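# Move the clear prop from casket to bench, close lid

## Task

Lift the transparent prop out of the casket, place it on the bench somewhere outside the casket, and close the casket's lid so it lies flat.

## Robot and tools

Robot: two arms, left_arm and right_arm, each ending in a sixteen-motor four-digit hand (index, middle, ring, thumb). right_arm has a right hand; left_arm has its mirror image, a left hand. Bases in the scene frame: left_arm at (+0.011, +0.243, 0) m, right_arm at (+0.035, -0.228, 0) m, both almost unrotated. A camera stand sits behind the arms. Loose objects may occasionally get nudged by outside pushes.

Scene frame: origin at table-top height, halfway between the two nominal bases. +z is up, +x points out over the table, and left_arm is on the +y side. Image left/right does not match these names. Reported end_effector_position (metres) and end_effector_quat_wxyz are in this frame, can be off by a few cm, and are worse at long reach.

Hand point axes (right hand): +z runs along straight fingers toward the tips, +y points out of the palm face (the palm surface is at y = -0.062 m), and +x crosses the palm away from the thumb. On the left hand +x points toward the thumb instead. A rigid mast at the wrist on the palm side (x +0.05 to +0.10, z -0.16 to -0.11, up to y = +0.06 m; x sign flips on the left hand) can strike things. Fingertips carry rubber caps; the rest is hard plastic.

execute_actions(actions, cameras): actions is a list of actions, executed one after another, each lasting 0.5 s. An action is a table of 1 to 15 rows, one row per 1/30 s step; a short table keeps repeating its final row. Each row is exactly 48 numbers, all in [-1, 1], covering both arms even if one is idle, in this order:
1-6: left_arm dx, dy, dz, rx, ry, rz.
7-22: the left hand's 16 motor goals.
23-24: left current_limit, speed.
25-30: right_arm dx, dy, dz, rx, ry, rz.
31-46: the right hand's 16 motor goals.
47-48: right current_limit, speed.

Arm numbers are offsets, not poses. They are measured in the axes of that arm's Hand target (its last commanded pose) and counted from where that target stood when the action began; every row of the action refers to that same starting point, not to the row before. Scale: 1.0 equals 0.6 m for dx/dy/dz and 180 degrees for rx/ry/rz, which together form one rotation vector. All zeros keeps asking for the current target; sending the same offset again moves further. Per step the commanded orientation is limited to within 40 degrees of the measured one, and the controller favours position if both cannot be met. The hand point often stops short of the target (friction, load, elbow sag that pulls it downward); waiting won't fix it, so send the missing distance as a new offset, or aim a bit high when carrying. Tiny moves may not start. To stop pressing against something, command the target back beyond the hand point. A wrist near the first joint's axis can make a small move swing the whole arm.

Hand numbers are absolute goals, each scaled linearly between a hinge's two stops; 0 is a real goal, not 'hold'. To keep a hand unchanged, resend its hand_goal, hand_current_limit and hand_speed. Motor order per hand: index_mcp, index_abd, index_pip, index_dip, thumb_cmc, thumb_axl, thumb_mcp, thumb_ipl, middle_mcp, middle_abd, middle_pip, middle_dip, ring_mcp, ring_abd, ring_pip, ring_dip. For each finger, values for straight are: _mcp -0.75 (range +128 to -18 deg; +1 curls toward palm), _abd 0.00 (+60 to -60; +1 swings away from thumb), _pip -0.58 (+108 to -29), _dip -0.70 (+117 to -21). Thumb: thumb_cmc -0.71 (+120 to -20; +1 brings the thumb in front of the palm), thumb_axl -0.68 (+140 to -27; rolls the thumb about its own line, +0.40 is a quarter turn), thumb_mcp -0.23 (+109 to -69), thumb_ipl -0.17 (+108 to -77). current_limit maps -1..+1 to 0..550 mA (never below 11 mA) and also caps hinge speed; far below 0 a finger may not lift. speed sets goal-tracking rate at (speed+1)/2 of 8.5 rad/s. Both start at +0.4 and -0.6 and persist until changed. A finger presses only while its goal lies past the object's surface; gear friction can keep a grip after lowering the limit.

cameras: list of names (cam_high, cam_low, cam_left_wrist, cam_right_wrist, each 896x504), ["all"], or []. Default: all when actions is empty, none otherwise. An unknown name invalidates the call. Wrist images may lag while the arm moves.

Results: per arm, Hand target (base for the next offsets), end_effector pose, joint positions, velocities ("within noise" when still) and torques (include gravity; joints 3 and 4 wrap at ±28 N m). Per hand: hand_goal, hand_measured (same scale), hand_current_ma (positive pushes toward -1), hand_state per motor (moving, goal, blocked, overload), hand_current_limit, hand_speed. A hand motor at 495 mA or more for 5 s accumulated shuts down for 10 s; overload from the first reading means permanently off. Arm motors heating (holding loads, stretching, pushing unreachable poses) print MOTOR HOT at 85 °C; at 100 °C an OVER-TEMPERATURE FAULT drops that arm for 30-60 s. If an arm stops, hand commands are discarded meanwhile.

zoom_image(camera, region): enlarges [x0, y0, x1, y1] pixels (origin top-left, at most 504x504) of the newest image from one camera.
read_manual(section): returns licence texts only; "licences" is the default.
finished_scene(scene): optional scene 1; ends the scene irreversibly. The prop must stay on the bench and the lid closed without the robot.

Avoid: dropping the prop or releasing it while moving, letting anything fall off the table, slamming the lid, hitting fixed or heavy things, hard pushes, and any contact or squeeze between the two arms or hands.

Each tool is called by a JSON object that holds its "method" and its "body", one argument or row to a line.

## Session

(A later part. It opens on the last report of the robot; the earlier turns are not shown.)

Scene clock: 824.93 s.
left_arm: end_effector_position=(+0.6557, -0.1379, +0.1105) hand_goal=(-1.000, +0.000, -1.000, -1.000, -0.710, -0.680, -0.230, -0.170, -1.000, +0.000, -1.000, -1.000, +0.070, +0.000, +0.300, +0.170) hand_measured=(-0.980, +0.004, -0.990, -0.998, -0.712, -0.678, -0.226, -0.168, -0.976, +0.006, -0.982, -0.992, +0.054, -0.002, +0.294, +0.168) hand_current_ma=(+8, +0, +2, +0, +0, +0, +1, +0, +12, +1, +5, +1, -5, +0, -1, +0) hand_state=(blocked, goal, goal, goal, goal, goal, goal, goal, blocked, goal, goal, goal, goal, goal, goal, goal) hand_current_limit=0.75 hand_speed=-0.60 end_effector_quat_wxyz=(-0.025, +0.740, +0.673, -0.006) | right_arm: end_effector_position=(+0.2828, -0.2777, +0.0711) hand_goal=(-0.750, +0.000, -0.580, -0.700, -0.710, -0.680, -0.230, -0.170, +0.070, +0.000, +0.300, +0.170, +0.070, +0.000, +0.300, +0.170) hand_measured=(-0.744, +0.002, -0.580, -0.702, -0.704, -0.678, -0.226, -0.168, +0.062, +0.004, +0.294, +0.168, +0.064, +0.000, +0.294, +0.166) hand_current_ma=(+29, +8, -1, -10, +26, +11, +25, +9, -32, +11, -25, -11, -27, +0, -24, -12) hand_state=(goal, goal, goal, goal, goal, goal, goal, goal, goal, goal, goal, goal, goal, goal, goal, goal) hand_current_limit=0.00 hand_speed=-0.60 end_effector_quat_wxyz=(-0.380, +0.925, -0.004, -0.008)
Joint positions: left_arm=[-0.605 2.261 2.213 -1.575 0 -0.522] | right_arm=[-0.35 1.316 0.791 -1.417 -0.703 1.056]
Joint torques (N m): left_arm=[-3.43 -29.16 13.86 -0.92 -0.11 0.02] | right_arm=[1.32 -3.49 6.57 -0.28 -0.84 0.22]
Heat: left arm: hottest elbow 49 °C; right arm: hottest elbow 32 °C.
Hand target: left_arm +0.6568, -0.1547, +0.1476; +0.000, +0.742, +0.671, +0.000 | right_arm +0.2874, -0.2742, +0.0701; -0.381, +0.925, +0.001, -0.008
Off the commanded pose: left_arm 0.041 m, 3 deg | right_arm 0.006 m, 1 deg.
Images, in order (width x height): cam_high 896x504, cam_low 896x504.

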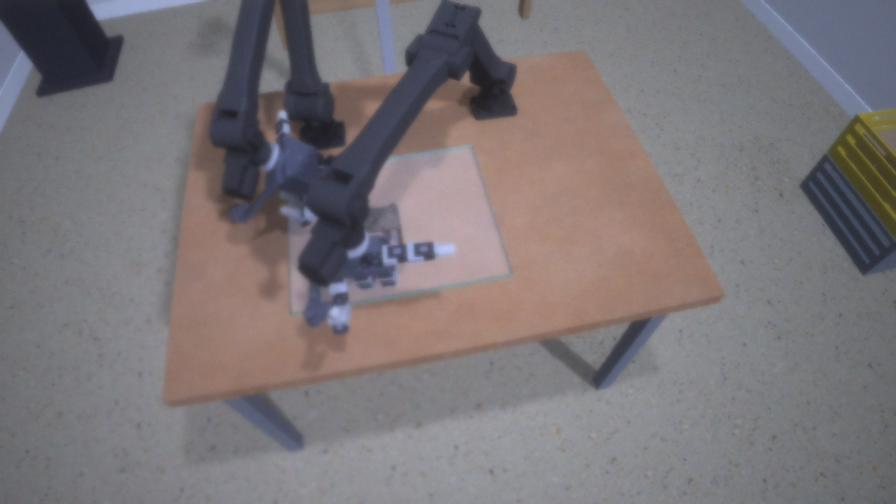

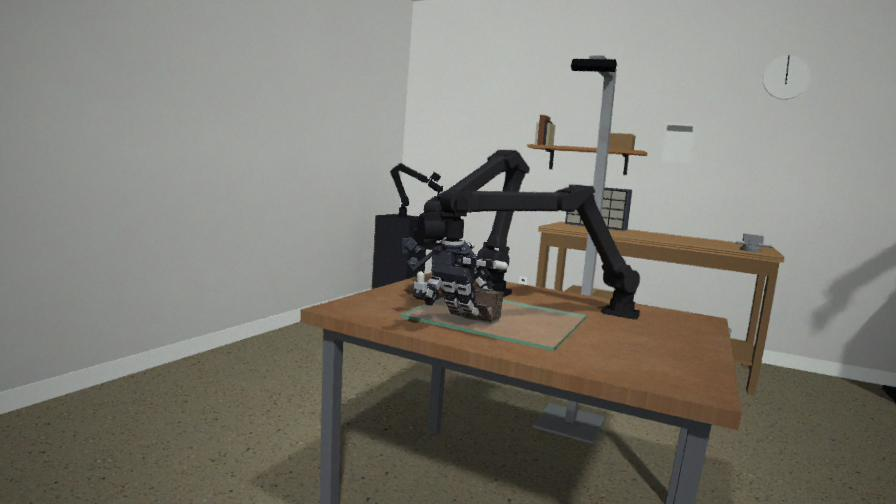

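{"method": "execute_actions", "body": {
  "actions": [
    [[0.0,-0.015,-0.06,0,0,0.0,-1,0,-1,-1,-0.71,-0.68,-0.23,-0.17,-1,0,-1,-1,0.07,0,0.3,0.17,0.75,-0.6,0,0,0,0,0,0,-0.75,0,-0.58,-0.7,-0.71,-0.68,-0.23,-0.17,0.07,0,0.3,0.17,0.07,0,0.3,0.17,0.0,-0.6]]
  ],
  "cameras": ["cam_low","cam_high"]
}}

{"method": "zoom_image", "body": {
  "camera": "cam_low",
  "region": [400, 220, 540, 350]
}}

Scene clock: 827.60 s.
left_arm: end_effector_position=(+0.6501, -0.1359, +0.1566) hand_goal=(-1.000, +0.000, -1.000, -1.000, -0.710, -0.680, -0.230, -0.170, -1.000, +0.000, -1.000, -1.000, +0.070, +0.000, +0.300, +0.170) hand_measured=(-0.986, +0.004, -0.992, -0.996, -0.712, -0.678, -0.226, -0.168, -0.970, +0.002, -0.978, -0.990, +0.054, -0.002, +0.294, +0.168) hand_current_ma=(+4, +0, +1, +0, +0, +0, +1, +0, +18, +0, +8, +2, -5, +0, -1, +0) hand_state=(goal, goal, goal, goal, goal, goal, goal, goal, blocked, goal, blocked, goal, goal, goal, goal, goal) hand_current_limit=0.75 hand_speed=-0.60 end_effector_quat_wxyz=(-0.020, +0.739, +0.673, -0.003) | right_arm: end_effector_position=(+0.2828, -0.2777, +0.0711) hand_goal=(-0.750, +0.000, -0.580, -0.700, -0.710, -0.680, -0.230, -0.170, +0.070, +0.000, +0.300, +0.170, +0.070, +0.000, +0.300, +0.170) hand_measured=(-0.744, +0.002, -0.580, -0.702, -0.704, -0.678, -0.226, -0.168, +0.062, +0.004, +0.294, +0.168, +0.064, +0.000, +0.294, +0.166) hand_current_ma=(+29, +8, -1, -10, +26, +11, +25, +9, -32, +11, -25, -11, -27, +0, -24, -12) hand_state=(goal, goal, goal, goal, goal, goal, goal, goal, goal, goal, goal, goal, goal, goal, goal, goal) hand_current_limit=0.00 hand_speed=-0.60 end_effector_quat_wxyz=(-0.380, +0.925, -0.004, -0.008)
Joint positions: left_arm=[-0.608 2.227 2.273 -1.657 -0.002 -0.527] | right_arm=[-0.35 1.316 0.791 -1.417 -0.703 1.056]
Joint torques (N m): left_arm=[-3.49 -27.69 13.46 -0.68 -0.06 0.01] | right_arm=[1.2 -3.49 6.57 -0.29 -0.85 0.21]
Heat: left arm: hottest elbow 49 °C; right arm: hottest elbow 32 °C.
Hand target: left_arm +0.6478, -0.1538, +0.1836; +0.000, +0.742, +0.671, +0.000 | right_arm +0.2874, -0.2742, +0.0701; -0.381, +0.925, +0.001, -0.008
Off the commanded pose: left_arm 0.032 m, 2 deg | right_arm 0.006 m, 1 deg.
Images, in order (width x height): cam_high 896x504, cam_low 896x504.

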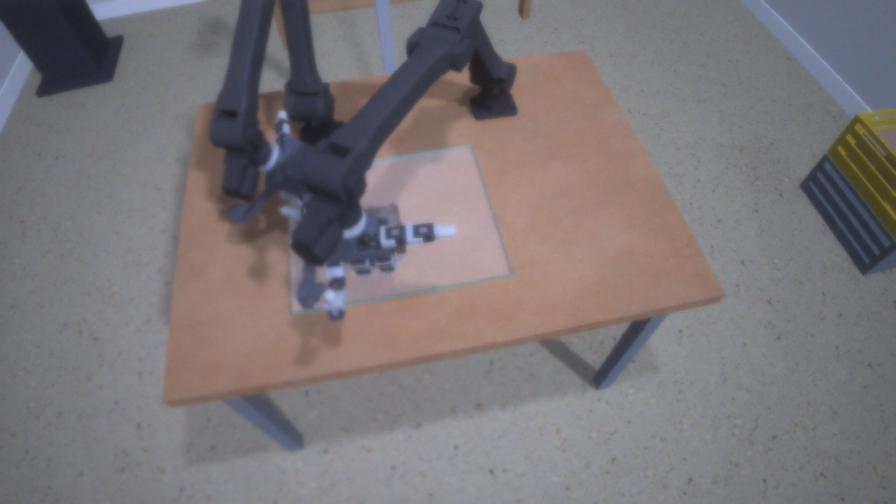

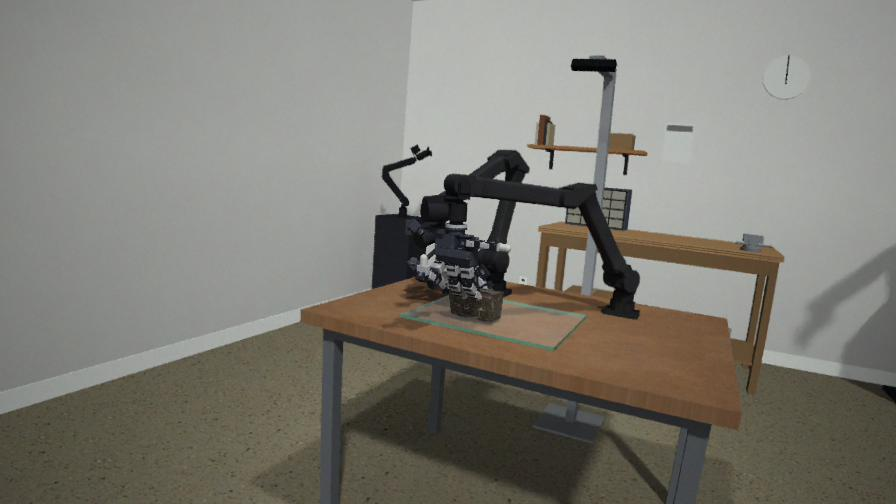

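Scaled by 3.600 from the camera's 896x504 image, which has a finer 1280x720 frame.

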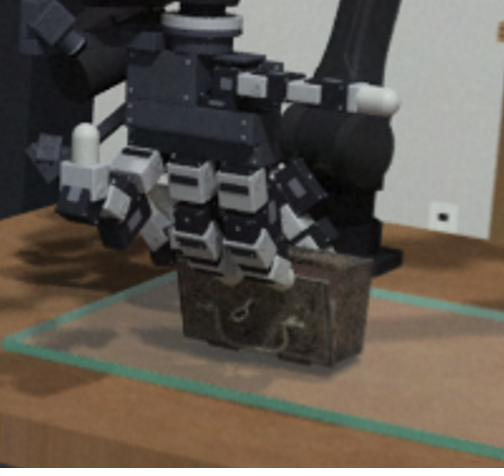

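{"method": "execute_actions", "body": {
  "actions": [
    [[-0.0,-0.045,-0.01,0,0,0.0,-1,0,-1,-1,-0.71,-0.68,-0.23,-0.17,-1,0,-1,-1,0.07,0,0.3,0.17,0.75,-0.6,0,0,0,0,0,0,-0.75,0,-0.58,-0.7,-0.71,-0.68,-0.23,-0.17,0.07,0,0.3,0.17,0.07,0,0.3,0.17,0.0,-0.6]]
  ],
  "cameras": ["cam_low","cam_high"]
}}

{"method": "zoom_image", "body": {
  "camera": "cam_low",
  "region": [400, 220, 540, 350]
}}

Scene clock: 832.27 s.
left_arm: end_effector_position=(+0.6207, -0.1493, +0.1918) hand_goal=(-1.000, +0.000, -1.000, -1.000, -0.710, -0.680, -0.230, -0.170, -1.000, +0.000, -1.000, -1.000, +0.070, +0.000, +0.300, +0.170) hand_measured=(-0.988, +0.002, -0.994, -0.996, -0.712, -0.678, -0.226, -0.168, -0.988, +0.002, -0.992, -0.996, +0.054, -0.002, +0.294, +0.168) hand_current_ma=(+3, +0, +1, +0, +0, +0, +1, +0, +3, +0, +1, +0, -5, +0, -1, +0) hand_state=(goal, goal, goal, goal, goal, goal, goal, goal, goal, goal, goal, goal, goal, goal, goal, goal) hand_current_limit=0.75 hand_speed=-0.60 end_effector_quat_wxyz=(-0.003, +0.746, +0.666, -0.001) | right_arm: end_effector_position=(+0.2828, -0.2777, +0.0711) hand_goal=(-0.750, +0.000, -0.580, -0.700, -0.710, -0.680, -0.230, -0.170, +0.070, +0.000, +0.300, +0.170, +0.070, +0.000, +0.300, +0.170) hand_measured=(-0.744, +0.002, -0.580, -0.702, -0.704, -0.678, -0.226, -0.168, +0.062, +0.004, +0.294, +0.168, +0.064, +0.000, +0.294, +0.166) hand_current_ma=(+29, +8, -1, -10, +26, +11, +25, +9, -32, +11, -25, -11, -27, +0, -24, -12) hand_state=(goal, goal, goal, goal, goal, goal, goal, goal, goal, goal, goal, goal, goal, goal, goal, goal) hand_current_limit=0.00 hand_speed=-0.60 end_effector_quat_wxyz=(-0.380, +0.925, -0.004, -0.008)
Joint positions: left_arm=[-0.648 2.135 2.202 -1.643 0 -0.548] | right_arm=[-0.35 1.316 0.791 -1.417 -0.703 1.056]
Joint torques (N m): left_arm=[-2.78 -25.76 9.01 0.51 -0.14 0.01] | right_arm=[1.38 -3.49 6.56 -0.29 -0.85 0.21]
Heat: left arm: hottest elbow 49 °C; right arm: hottest elbow 32 °C.
Hand target: left_arm +0.6210, -0.1512, +0.1896; +0.000, +0.742, +0.670, +0.000 | right_arm +0.2874, -0.2742, +0.0701; -0.381, +0.925, +0.001, -0.008
Off the commanded pose: left_arm 0.003 m, 1 deg | right_arm 0.006 m, 1 deg.
Images, in order (width x height): cam_high 896x504, cam_low 896x504.

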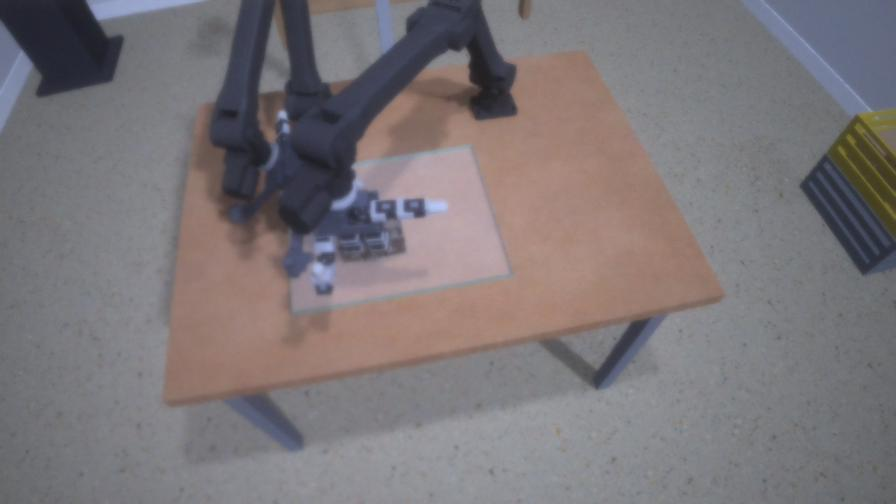

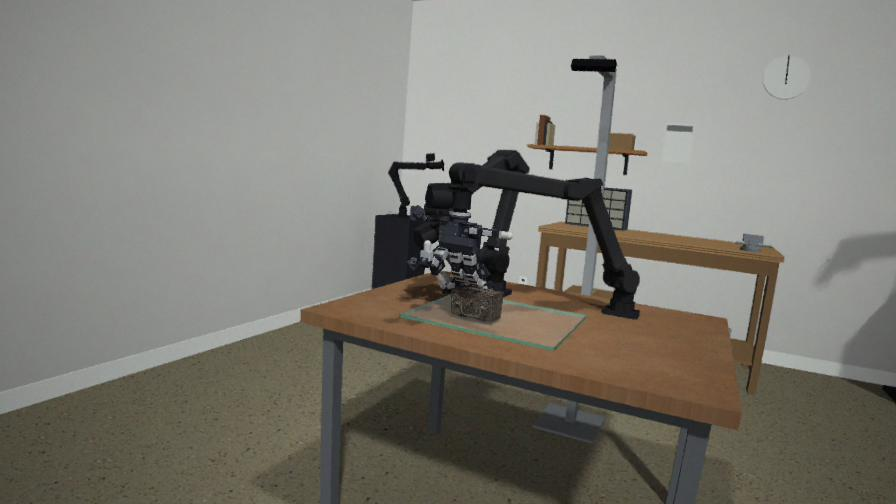

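Scaled by 3.600 from the camera's 896x504 image, which has a finer 1280x720 frame.

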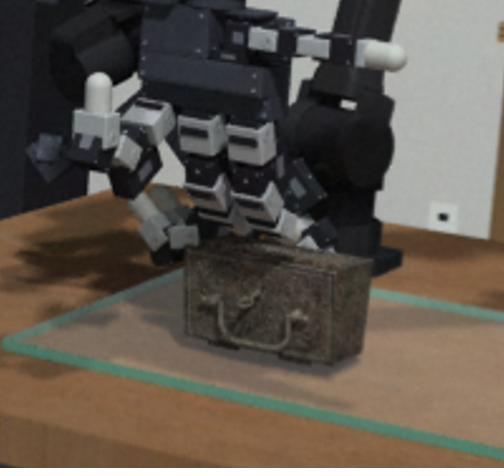

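{"method": "execute_actions", "body": {
  "actions": [
    [[0.03,0.09,0.0,0,0,0.0,-1,0,-1,-1,-0.71,-0.68,-0.23,-0.17,0.07,0,0.3,0.17,-1,0,-1,-1,0.75,-0.6,0,0,0,0,0,0,-0.75,0,-0.58,-0.7,-0.71,-0.68,-0.23,-0.17,0.07,0,0.3,0.17,0.07,0,0.3,0.17,0.0,-0.6]],
    [[0.0,0.01,0.075,0,0,0.0,-1,0,-1,-1,-0.71,-0.68,-0.23,-0.17,0.07,0,0.3,0.17,-1,0,-1,-1,0.75,-0.6,0,0,0,0,0,0,-0.75,0,-0.58,-0.7,-0.71,-0.68,-0.23,-0.17,0.07,0,0.3,0.17,0.07,0,0.3,0.17,0.0,-0.6]]
  ],
  "cameras": ["cam_low","cam_high","cam_left_wrist"]
}}

{"method": "zoom_image", "body": {
  "camera": "cam_low",
  "region": [400, 220, 540, 350]
}}

{"method": "zoom_image", "body": {
  "camera": "cam_left_wrist",
  "region": [480, 60, 760, 300]
}}

Scene clock: 853.27 s.
left_arm: end_effector_position=(+0.6707, -0.1390, +0.1462) hand_goal=(-1.000, +0.000, -1.000, -1.000, -0.710, -0.680, -0.230, -0.170, +0.070, +0.000, +0.300, +0.170, -1.000, +0.000, -1.000, -1.000) hand_measured=(-0.988, +0.002, -0.994, -0.996, -0.712, -0.678, -0.226, -0.168, +0.052, +0.002, +0.292, +0.168, -0.988, -0.002, -0.992, -0.996) hand_current_ma=(+3, +0, +1, +0, +0, +0, +1, +0, -6, +0, -1, +0, +3, +0, +1, +0) hand_state=(goal, goal, goal, goal, goal, goal, goal, goal, goal, goal, goal, goal, goal, goal, goal, goal) hand_current_limit=0.75 hand_speed=-0.60 end_effector_quat_wxyz=(-0.009, +0.740, +0.672, -0.001) | right_arm: end_effector_position=(+0.2828, -0.2777, +0.0711) hand_goal=(-0.750, +0.000, -0.580, -0.700, -0.710, -0.680, -0.230, -0.170, +0.070, +0.000, +0.300, +0.170, +0.070, +0.000, +0.300, +0.170) hand_measured=(-0.744, +0.002, -0.580, -0.702, -0.704, -0.678, -0.226, -0.168, +0.062, +0.004, +0.294, +0.168, +0.064, +0.000, +0.294, +0.166) hand_current_ma=(+29, +8, -1, -10, +26, +11, +25, +9, -32, +11, -25, -11, -27, +0, -24, -12) hand_state=(goal, goal, goal, goal, goal, goal, goal, goal, goal, goal, goal, goal, goal, goal, goal, goal) hand_current_limit=0.00 hand_speed=-0.60 end_effector_quat_wxyz=(-0.380, +0.925, -0.004, -0.008)
Joint positions: left_arm=[-0.594 2.279 2.334 -1.644 -0.002 -0.51] | right_arm=[-0.35 1.316 0.791 -1.417 -0.703 1.056]
Joint torques (N m): left_arm=[-1.79 -26.11 11.32 0.51 -0.04 0.29] | right_arm=[1.26 -3.43 6.56 -0.29 -0.85 0.21]
Heat: left arm: hottest shoulder 48 °C; right arm: hottest elbow 32 °C.
Hand target: left_arm +0.6825, -0.1393, +0.1447; +0.000, +0.742, +0.670, +0.000 | right_arm +0.2874, -0.2742, +0.0701; -0.381, +0.925, +0.001, -0.008
Off the commanded pose: left_arm 0.012 m, 1 deg | right_arm 0.006 m, 1 deg.
camera_calibration:
cam_left_wrist: T_world_to_cam=[[-0.683467, -0.729834, 0.0146507, 0.319063], [-0.461749, 0.447784, 0.765688, 0.208987], [-0.565385, 0.516557, -0.643046, 0.664658], [0, 0, 0, 1]] pos_world=[0.690356, -0.204052, 0.262713]
Images, in order (width x height): cam_high 896x504, cam_low 896x504, cam_left_wrist 896x504.

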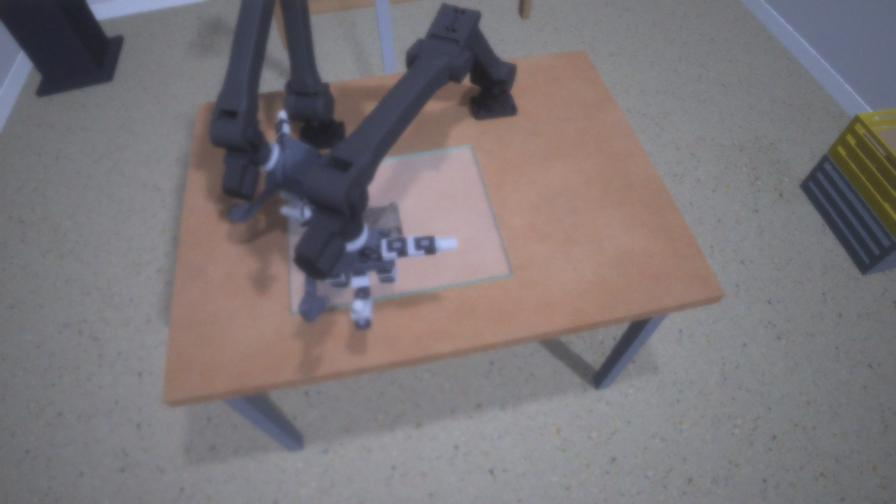

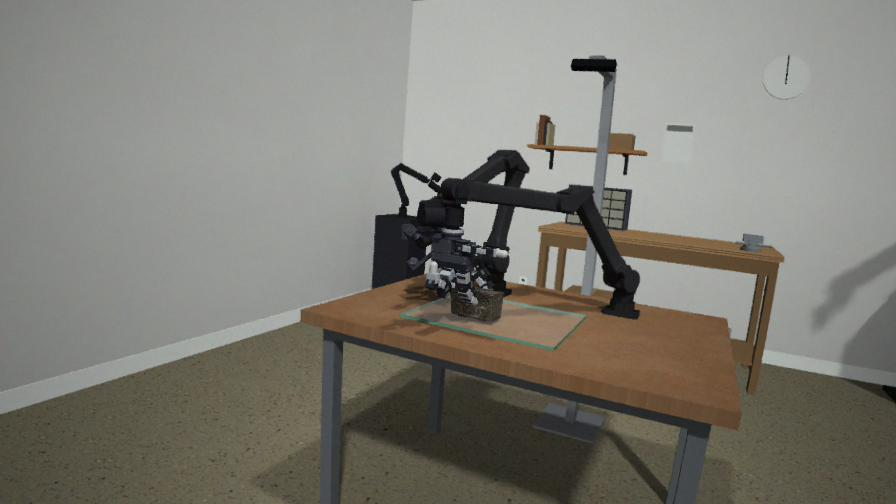

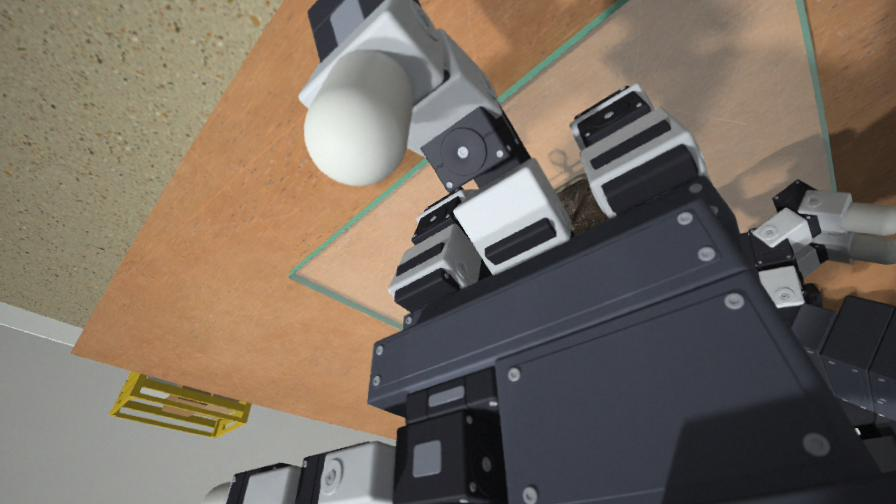

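Scaled by 3.600 from the camera's 896x504 image, which has a finer 1280x720 frame.

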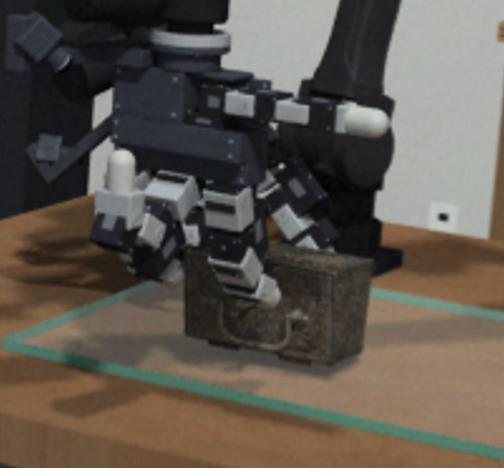

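Scaled by 1.800 from the camera's 896x504 image, which has a finer 1280x720 frame.

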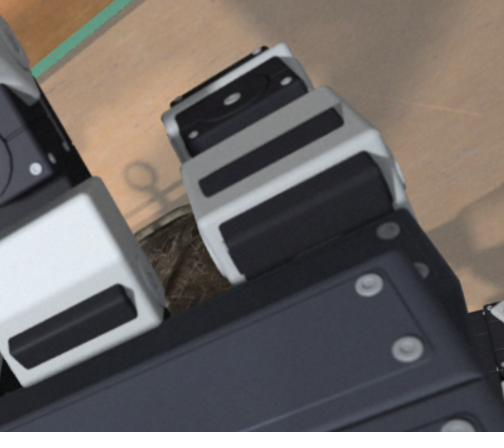

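{"method": "execute_actions", "body": {
  "actions": [
    [[0.012,-0.065,0.012,0,0,0.0,-1,0,-1,-1,-0.71,-0.68,-0.23,-0.17,0.07,0,0.3,0.17,-1,0,-1,-1,0.75,-0.6,0,0,0,0,0,0,-0.75,0,-0.58,-0.7,-0.71,-0.68,-0.23,-0.17,0.07,0,0.3,0.17,0.07,0,0.3,0.17,0.0,-0.6]]
  ],
  "cameras": ["cam_low","cam_left_wrist"]
}}

{"method": "zoom_image", "body": {
  "camera": "cam_low",
  "region": [400, 220, 540, 350]
}}

Scene clock: 855.47 s.
left_arm: end_effector_position=(+0.6461, -0.1209, +0.1318) hand_goal=(-1.000, +0.000, -1.000, -1.000, -0.710, -0.680, -0.230, -0.170, +0.070, +0.000, +0.300, +0.170, -1.000, +0.000, -1.000, -1.000) hand_measured=(-0.990, +0.002, -0.994, -0.996, -0.712, -0.678, -0.226, -0.168, +0.054, +0.002, +0.292, +0.168, -0.988, +0.002, -1.000, -1.000) hand_current_ma=(+2, +0, +1, +0, +0, +0, +1, +0, -5, +0, -1, +0, +3, +0, +0, +0) hand_state=(goal, goal, goal, goal, goal, goal, goal, goal, goal, goal, goal, goal, goal, goal, goal, goal) hand_current_limit=0.75 hand_speed=-0.60 end_effector_quat_wxyz=(-0.009, +0.739, +0.674, -0.002) | right_arm: end_effector_position=(+0.2828, -0.2777, +0.0711) hand_goal=(-0.750, +0.000, -0.580, -0.700, -0.710, -0.680, -0.230, -0.170, +0.070, +0.000, +0.300, +0.170, +0.070, +0.000, +0.300, +0.170) hand_measured=(-0.744, +0.002, -0.580, -0.702, -0.704, -0.678, -0.226, -0.168, +0.062, +0.004, +0.294, +0.168, +0.064, +0.000, +0.294, +0.166) hand_current_ma=(+29, +8, -1, -10, +26, +11, +25, +9, -32, +11, -25, -11, -27, +0, -24, -12) hand_state=(goal, goal, goal, goal, goal, goal, goal, goal, goal, goal, goal, goal, goal, goal, goal, goal) hand_current_limit=0.00 hand_speed=-0.60 end_effector_quat_wxyz=(-0.380, +0.925, -0.004, -0.008)
Joint positions: left_arm=[-0.592 2.164 2.097 -1.521 0 -0.512] | right_arm=[-0.35 1.316 0.791 -1.417 -0.703 1.056]
Joint torques (N m): left_arm=[-3.37 -27.22 8.94 0.57 -0.11 0.14] | right_arm=[1.26 -3.43 6.57 -0.29 -0.85 0.2]
Heat: left arm: hottest shoulder 47 °C; right arm: hottest elbow 32 °C.
Hand target: left_arm +0.6444, -0.1282, +0.1374; +0.000, +0.742, +0.671, +0.000 | right_arm +0.2874, -0.2742, +0.0701; -0.381, +0.925, +0.001, -0.008
Off the commanded pose: left_arm 0.009 m, 1 deg | right_arm 0.006 m, 1 deg.
camera_calibration:
cam_left_wrist: T_world_to_cam=[[-0.680582, -0.732483, 0.0165983, 0.313328], [-0.462478, 0.447059, 0.765672, 0.200922], [-0.568262, 0.513426, -0.643017, 0.633654], [0, 0, 0, 1]] pos_world=[0.666249, -0.185651, 0.24841]
Images, in order (width x height): cam_low 896x504, cam_left_wrist 896x504.

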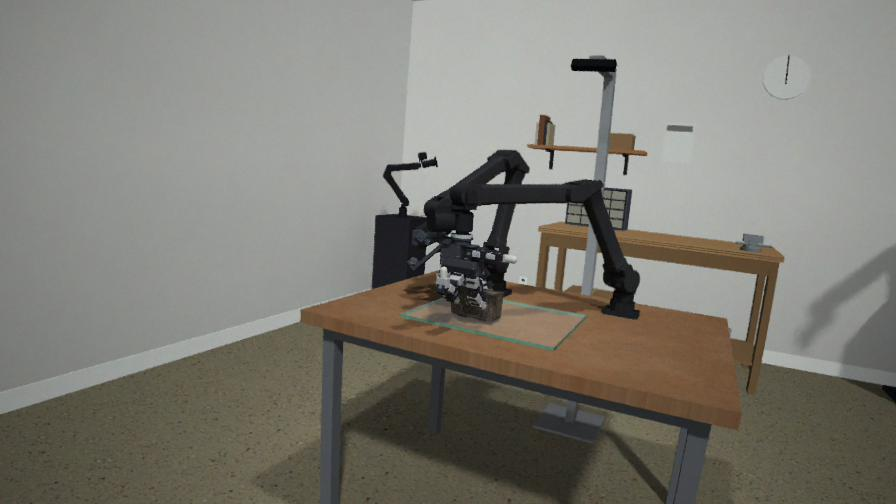

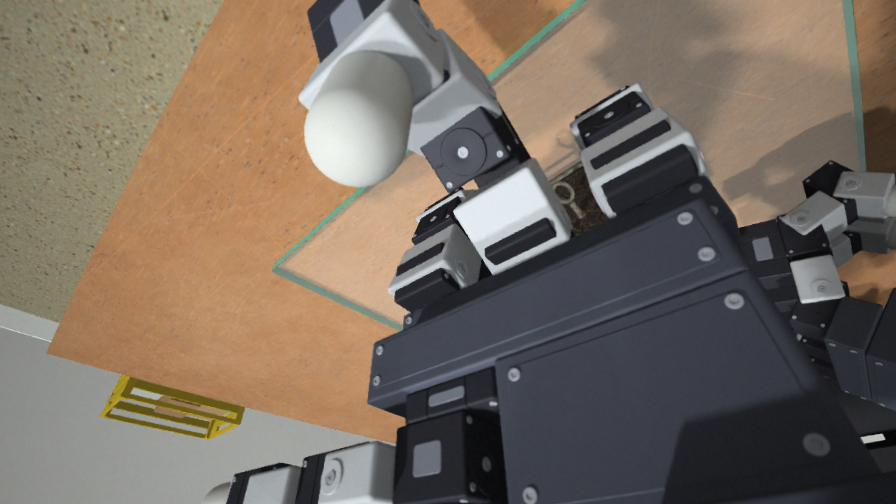

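Scaled by 3.600 from the camera's 896x504 image, which has a finer 1280x720 frame.

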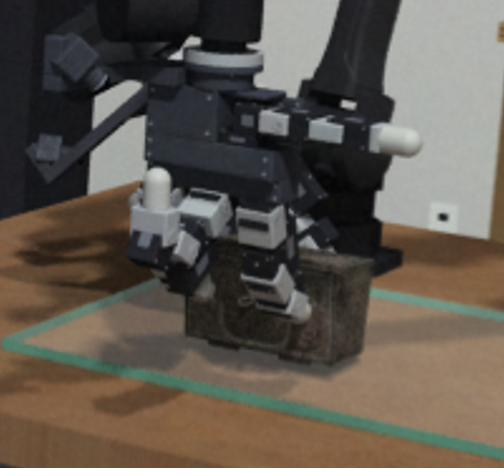

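{"method": "execute_actions", "body": {
  "actions": [
    [[0.0,-0.04,-0.01,0,0,0.0,-1,0,-1,-1,-0.71,-0.68,-0.23,-0.17,0.07,0,0.3,0.17,-1,0,-1,-1,0.75,-0.6,0,0,0,0,0,0,-0.75,0,-0.58,-0.7,-0.71,-0.68,-0.23,-0.17,0.07,0,0.3,0.17,0.07,0,0.3,0.17,0.0,-0.6]]
  ],
  "cameras": ["cam_low"]
}}

{"method": "zoom_image", "body": {
  "camera": "cam_low",
  "region": [400, 220, 540, 350]
}}

Scene clock: 857.57 s.
left_arm: end_effector_position=(+0.6301, -0.1130, +0.1437) hand_goal=(-1.000, +0.000, -1.000, -1.000, -0.710, -0.680, -0.230, -0.170, +0.070, +0.000, +0.300, +0.170, -1.000, +0.000, -1.000, -1.000) hand_measured=(-0.990, +0.002, -0.994, -0.996, -0.712, -0.678, -0.226, -0.168, +0.056, +0.002, +0.292, +0.168, -0.976, +0.004, -0.990, -0.996) hand_current_ma=(+2, +0, +1, +0, +0, +0, +1, +0, -4, +0, -1, +0, +11, +0, +2, +0) hand_state=(goal, goal, goal, goal, goal, goal, goal, goal, goal, goal, goal, goal, blocked, goal, goal, goal) hand_current_limit=0.75 hand_speed=-0.60 end_effector_quat_wxyz=(-0.001, +0.737, +0.675, +0.000) | right_arm: end_effector_position=(+0.2828, -0.2777, +0.0711) hand_goal=(-0.750, +0.000, -0.580, -0.700, -0.710, -0.680, -0.230, -0.170, +0.070, +0.000, +0.300, +0.170, +0.070, +0.000, +0.300, +0.170) hand_measured=(-0.744, +0.002, -0.580, -0.702, -0.704, -0.678, -0.226, -0.168, +0.062, +0.004, +0.294, +0.168, +0.064, +0.000, +0.294, +0.166) hand_current_ma=(+29, +8, -1, -10, +26, +11, +25, +9, -32, +11, -25, -11, -27, +0, -24, -12) hand_state=(goal, goal, goal, goal, goal, goal, goal, goal, goal, goal, goal, goal, goal, goal, goal, goal) hand_current_limit=0.00 hand_speed=-0.60 end_effector_quat_wxyz=(-0.380, +0.925, -0.004, -0.008)
Joint positions: left_arm=[-0.597 2.091 2.001 -1.482 0 -0.521] | right_arm=[-0.35 1.316 0.791 -1.417 -0.703 1.056]
Joint torques (N m): left_arm=[-3.55 -25.82 8.54 0.29 -0.11 0.04] | right_arm=[1.2 -3.43 6.53 -0.32 -0.85 0.21]
Heat: left arm: hottest shoulder 47 °C; right arm: hottest elbow 32 °C.
Hand target: left_arm +0.6205, -0.1258, +0.1434; +0.000, +0.742, +0.671, +0.000 | right_arm +0.2874, -0.2742, +0.0701; -0.381, +0.925, +0.001, -0.008
Off the commanded pose: left_arm 0.016 m, 1 deg | right_arm 0.006 m, 1 deg.
Images, in order (width x height): cam_low 896x504.

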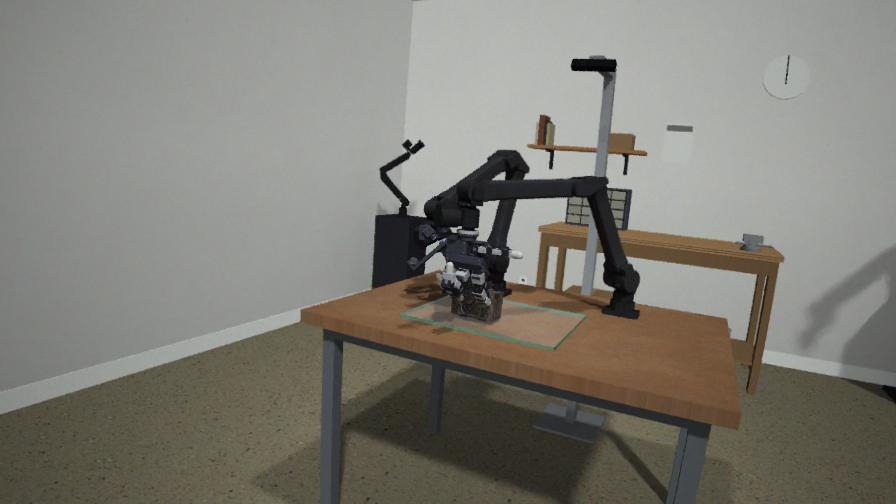

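Scaled by 3.600 from the camera's 896x504 image, which has a finer 1280x720 frame.

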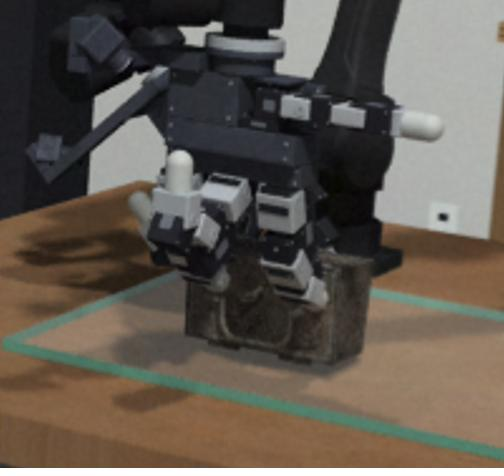

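{"method": "execute_actions", "body": {
  "actions": [
    [[-0.01,-0.035,-0.06,0,0,0.0,-1,0,-1,-1,-0.71,-0.68,-0.23,-0.17,0.07,0,0.3,0.17,-1,0,-1,-1,0.75,-0.6,0,0,0,0,0,0,-0.75,0,-0.58,-0.7,-0.71,-0.68,-0.23,-0.17,0.07,0,0.3,0.17,0.07,0,0.3,0.17,0.0,-0.6]]
  ],
  "cameras": ["cam_low","cam_left_wrist"]
}}

{"method": "zoom_image", "body": {
  "camera": "cam_low",
  "region": [400, 220, 540, 350]
}}

Scene clock: 860.30 s.
left_arm: end_effector_position=(+0.6155, -0.1152, +0.1765) hand_goal=(-1.000, +0.000, -1.000, -1.000, -0.710, -0.680, -0.230, -0.170, +0.070, +0.000, +0.300, +0.170, -1.000, +0.000, -1.000, -1.000) hand_measured=(-0.990, +0.002, -0.994, -0.996, -0.712, -0.678, -0.226, -0.168, +0.056, +0.002, +0.292, +0.168, -0.952, -0.004, -0.972, -0.988) hand_current_ma=(+2, +0, +1, +0, +0, +0, +1, +0, -4, +0, -1, +0, +44, +0, +12, +3) hand_state=(goal, goal, goal, goal, goal, goal, goal, goal, goal, goal, goal, goal, blocked, goal, blocked, goal) hand_current_limit=0.75 hand_speed=-0.60 end_effector_quat_wxyz=(+0.006, +0.735, +0.678, +0.005) | right_arm: end_effector_position=(+0.2828, -0.2777, +0.0711) hand_goal=(-0.750, +0.000, -0.580, -0.700, -0.710, -0.680, -0.230, -0.170, +0.070, +0.000, +0.300, +0.170, +0.070, +0.000, +0.300, +0.170) hand_measured=(-0.744, +0.002, -0.580, -0.702, -0.704, -0.678, -0.226, -0.168, +0.062, +0.004, +0.294, +0.168, +0.064, +0.000, +0.294, +0.166) hand_current_ma=(+29, +8, -1, -10, +26, +11, +25, +9, -32, +11, -25, -11, -27, +0, -24, -12) hand_state=(goal, goal, goal, goal, goal, goal, goal, goal, goal, goal, goal, goal, goal, goal, goal, goal) hand_current_limit=0.00 hand_speed=-0.60 end_effector_quat_wxyz=(-0.380, +0.925, -0.004, -0.008)
Joint positions: left_arm=[-0.615 2.04 2.001 -1.518 -0.007 -0.546] | right_arm=[-0.35 1.316 0.791 -1.417 -0.703 1.056]
Joint torques (N m): left_arm=[-4.19 -25.35 9.25 -0.7 0.14 0.06] | right_arm=[1.2 -3.43 6.57 -0.29 -0.85 0.2]
Heat: left arm: hottest shoulder 47 °C; right arm: hottest elbow 32 °C.
Hand target: left_arm +0.5990, -0.1296, +0.1794; +0.000, +0.742, +0.671, +0.000 | right_arm +0.2874, -0.2742, +0.0701; -0.381, +0.925, +0.001, -0.008
Off the commanded pose: left_arm 0.022 m, 1 deg | right_arm 0.006 m, 1 deg.
camera_calibration:
cam_left_wrist: T_world_to_cam=[[-0.672608, -0.739978, 0.00552757, 0.291987], [-0.490751, 0.451638, 0.745108, 0.171536], [-0.55386, 0.498453, -0.66692, 0.635646], [0, 0, 0, 1]] pos_world=[0.632634, -0.178248, 0.294499]
Images, in order (width x height): cam_low 896x504, cam_left_wrist 896x504.

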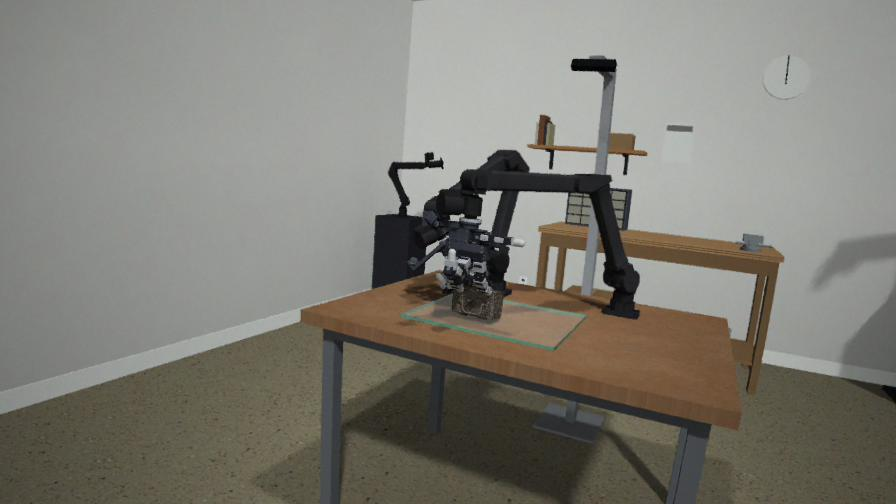

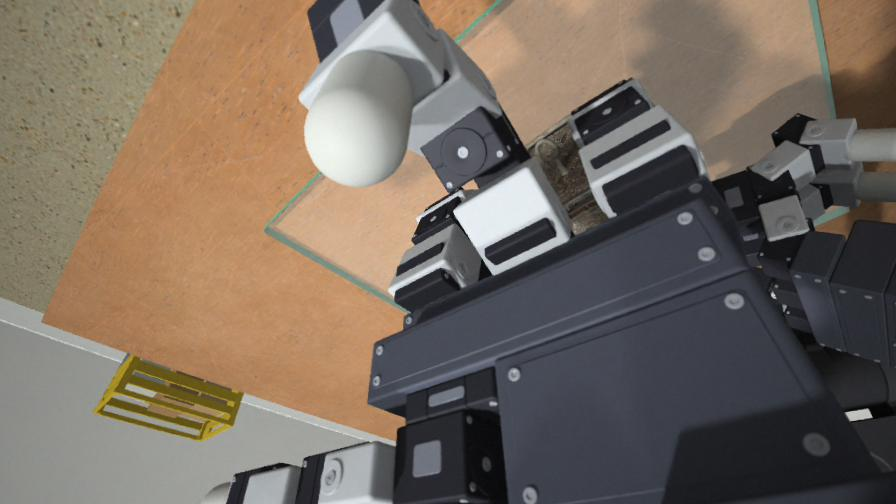

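Scaled by 3.600 from the camera's 896x504 image, which has a finer 1280x720 frame.

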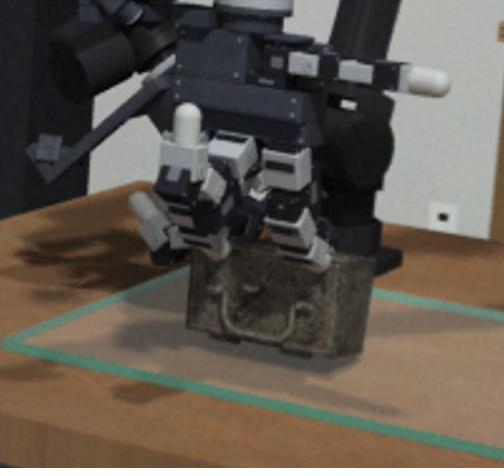

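{"method": "execute_actions", "body": {
  "actions": [],
  "cameras": ["cam_low","cam_left_wrist","cam_high"]
}}

{"method": "zoom_image", "body": {
  "camera": "cam_low",
  "region": [380, 200, 560, 350]
}}

Scene clock: 866.80 s.
left_arm: end_effector_position=(+0.6155, -0.1152, +0.1765) hand_goal=(-1.000, +0.000, -1.000, -1.000, -0.710, -0.680, -0.230, -0.170, +0.070, +0.000, +0.300, +0.170, -1.000, +0.000, -1.000, -1.000) hand_measured=(-0.990, +0.002, -0.994, -0.996, -0.712, -0.678, -0.226, -0.168, +0.056, +0.002, +0.292, +0.168, -0.952, -0.004, -0.972, -0.988) hand_current_ma=(+2, +0, +1, +0, +0, +0, +1, +0, -4, +0, -1, +0, +44, +0, +12, +3) hand_state=(goal, goal, goal, goal, goal, goal, goal, goal, goal, goal, goal, goal, blocked, goal, blocked, goal) hand_current_limit=0.75 hand_speed=-0.60 end_effector_quat_wxyz=(+0.006, +0.735, +0.678, +0.005) | right_arm: end_effector_position=(+0.2828, -0.2777, +0.0711) hand_goal=(-0.750, +0.000, -0.580, -0.700, -0.710, -0.680, -0.230, -0.170, +0.070, +0.000, +0.300, +0.170, +0.070, +0.000, +0.300, +0.170) hand_measured=(-0.744, +0.002, -0.580, -0.702, -0.704, -0.678, -0.226, -0.168, +0.062, +0.004, +0.294, +0.168, +0.064, +0.000, +0.294, +0.166) hand_current_ma=(+29, +8, -1, -10, +26, +11, +25, +9, -32, +11, -25, -11, -27, +0, -24, -12) hand_state=(goal, goal, goal, goal, goal, goal, goal, goal, goal, goal, goal, goal, goal, goal, goal, goal) hand_current_limit=0.00 hand_speed=-0.60 end_effector_quat_wxyz=(-0.380, +0.925, -0.004, -0.008)
Joint positions: left_arm=[-0.615 2.04 2.001 -1.518 -0.007 -0.546] | right_arm=[-0.35 1.316 0.791 -1.417 -0.703 1.056]
Joint velocities: within noise
Joint torques (N m): left_arm=[-4.25 -25.41 9.22 -0.7 0.16 0.05] | right_arm=[1.26 -3.37 6.56 -0.32 -0.85 0.21]
Heat: left arm: hottest elbow 47 °C; right arm: hottest elbow 32 °C.
Hand target: left_arm +0.5990, -0.1296, +0.1794; +0.000, +0.742, +0.671, +0.000 | right_arm +0.2874, -0.2742, +0.0701; -0.381, +0.925, +0.001, -0.008
Off the commanded pose: left_arm 0.022 m, 1 deg | right_arm 0.006 m, 1 deg.
camera_calibration:
cam_left_wrist: T_world_to_cam=[[-0.672608, -0.739978, 0.00552757, 0.291987], [-0.490751, 0.451638, 0.745108, 0.171536], [-0.55386, 0.498453, -0.66692, 0.635646], [0, 0, 0, 1]] pos_world=[0.632634, -0.178248, 0.294499]
Images, in order (width x height): cam_high 896x504, cam_low 896x504, cam_left_wrist 896x504.

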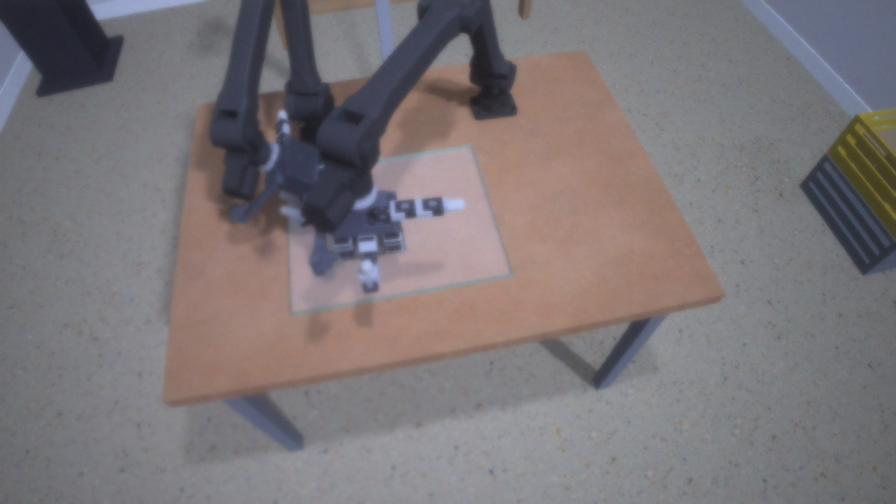

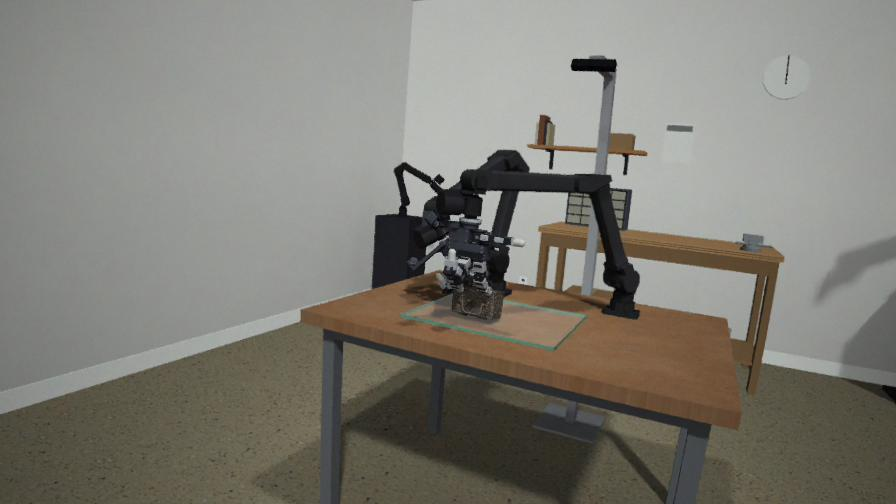

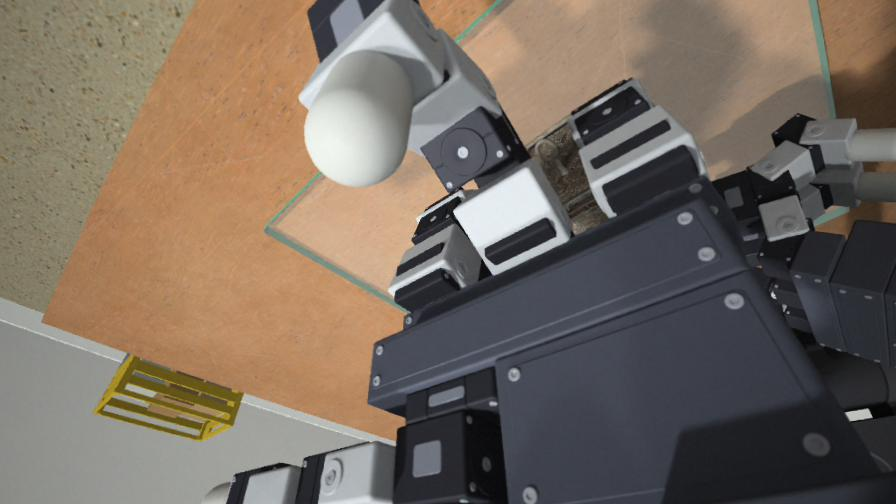

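Scaled by 2.800 from the camera's 896x504 image, which has a finer 1280x720 frame.

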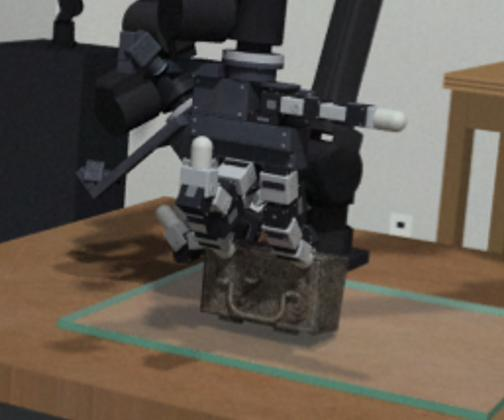

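{"method": "zoom_image", "body": {
  "camera": "cam_low",
  "region": [440, 265, 520, 335]
}}

{"method": "zoom_image", "body": {
  "camera": "cam_left_wrist",
  "region": [380, 60, 720, 260]
}}

Scaled by 6.300 from the camera's 896x504 image, which has a finer 1280x720 frame.

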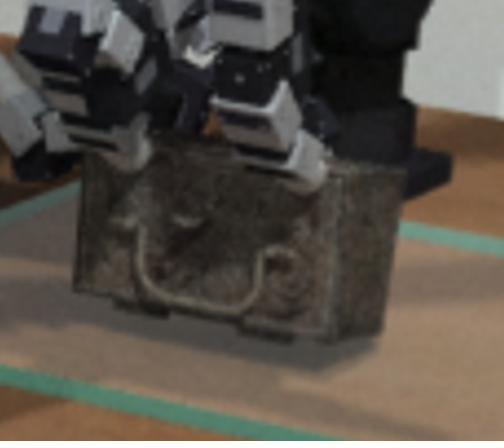

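Scaled by 1.482 from the camera's 896x504 image, which has a finer 1280x720 frame.

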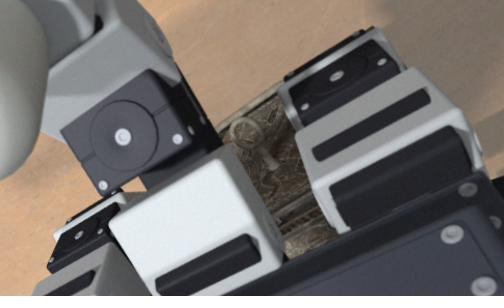

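{"method": "execute_actions", "body": {
  "actions": [
    [[0,0,0,0,0,0,-1,0,-1,-1,-0.71,-0.68,-0.23,-0.17,0.07,0,0.3,0.17,-1,0,-1,-1,0.75,-0.6,-0.083,0,0,0,0,0,-0.75,0,-0.58,-0.7,-0.71,-0.68,-0.23,-0.17,0.07,0,0.3,0.17,0.07,0,0.3,0.17,0.0,-0.6]],
    [[0,0,0,0,0,0,-1,0,-1,-1,-0.71,-0.68,-0.23,-0.17,0.07,0,0.3,0.17,-1,0,-1,-1,0.75,-0.6,0,-0.064,-0.064,0,0,0,0.07,0,0.3,0.17,-0.71,-0.68,-0.23,-0.17,0.07,0,0.3,0.17,-0.75,0,-0.58,-0.7,0.0,-0.6]],
    [[0,0,0,0,0,0,-1,0,-1,-1,-0.71,-0.68,-0.23,-0.17,0.07,0,0.3,0.17,-1,0,-1,-1,0.75,-0.6,0,0,0,0,0,0,0.07,0,0.3,0.17,-0.71,-0.68,-0.23,-0.17,0.07,0,0.3,0.17,-0.75,0,-0.58,-0.7,0.0,-0.6]]
  ],
  "cameras": ["cam_low"]
}}

{"method": "zoom_image", "body": {
  "camera": "cam_low",
  "region": [420, 230, 540, 340]
}}

Scene clock: 880.70 s.
left_arm: end_effector_position=(+0.6155, -0.1152, +0.1765) hand_goal=(-1.000, +0.000, -1.000, -1.000, -0.710, -0.680, -0.230, -0.170, +0.070, +0.000, +0.300, +0.170, -1.000, +0.000, -1.000, -1.000) hand_measured=(-0.990, +0.002, -0.994, -0.996, -0.712, -0.678, -0.226, -0.168, +0.056, +0.002, +0.292, +0.168, -0.952, -0.004, -0.972, -0.988) hand_current_ma=(+2, +0, +1, +0, +0, +0, +1, +0, -4, +0, -1, +0, +44, +0, +12, +3) hand_state=(goal, goal, goal, goal, goal, goal, goal, goal, goal, goal, goal, goal, blocked, goal, blocked, goal) hand_current_limit=0.75 hand_speed=-0.60 end_effector_quat_wxyz=(+0.006, +0.735, +0.678, +0.005) | right_arm: end_effector_position=(+0.2196, -0.2642, +0.1054) hand_goal=(+0.070, +0.000, +0.300, +0.170, -0.710, -0.680, -0.230, -0.170, +0.070, +0.000, +0.300, +0.170, -0.750, +0.000, -0.580, -0.700) hand_measured=(+0.062, +0.002, +0.292, +0.166, -0.704, -0.678, -0.226, -0.168, +0.062, +0.004, +0.294, +0.168, -0.734, +0.000, -0.574, -0.696) hand_current_ma=(-31, +8, -31, -13, +26, +11, +25, +9, -32, +11, -25, -11, +76, +0, +27, +13) hand_state=(goal, goal, goal, goal, goal, goal, goal, goal, goal, goal, goal, goal, goal, goal, goal, goal) hand_current_limit=0.00 hand_speed=-0.60 end_effector_quat_wxyz=(-0.394, +0.919, -0.015, -0.036)
Joint positions: left_arm=[-0.615 2.04 2.001 -1.518 -0.007 -0.546] | right_arm=[-0.4 1.148 0.734 -1.633 -0.686 0.993]
Joint torques (N m): left_arm=[-4.07 -25.47 9.2 -0.68 0.15 0.06] | right_arm=[-0.56 -3.14 11.04 -1.39 -0.36 0]
Heat: left arm: hottest elbow 47 °C; right arm: hottest elbow 32 °C.
Hand target: left_arm +0.5990, -0.1296, +0.1794; +0.000, +0.742, +0.671, +0.000 | right_arm +0.2384, -0.2744, +0.1251; -0.381, +0.925, +0.001, -0.008
Off the commanded pose: left_arm 0.022 m, 1 deg | right_arm 0.029 m, 4 deg.
Images, in order (width x height): cam_low 896x504.

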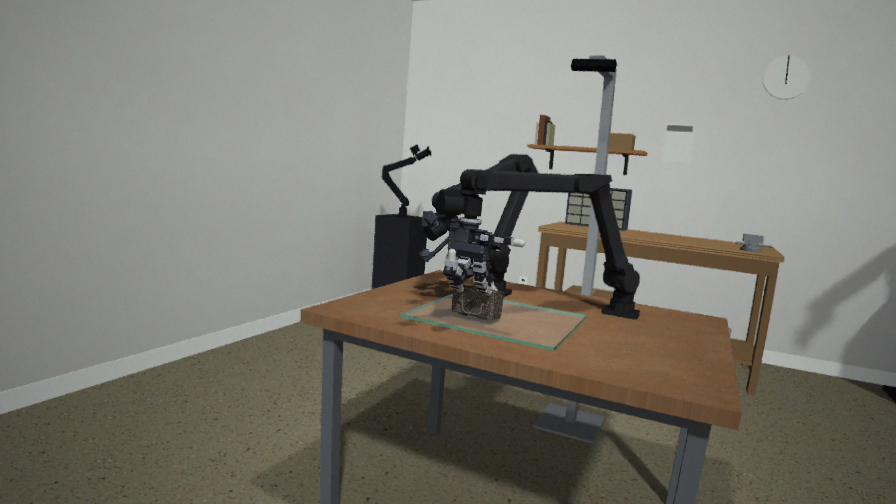

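Scaled by 4.200 from the camera's 896x504 image, which has a finer 1280x720 frame.

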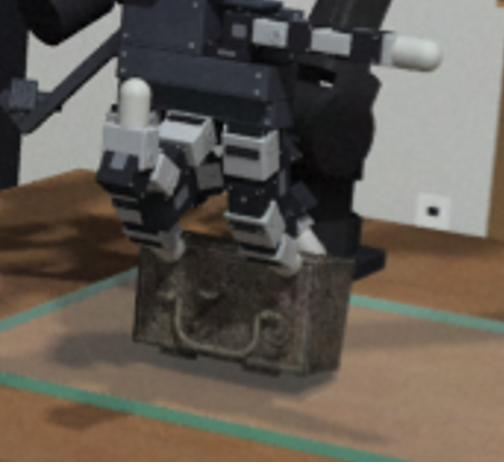

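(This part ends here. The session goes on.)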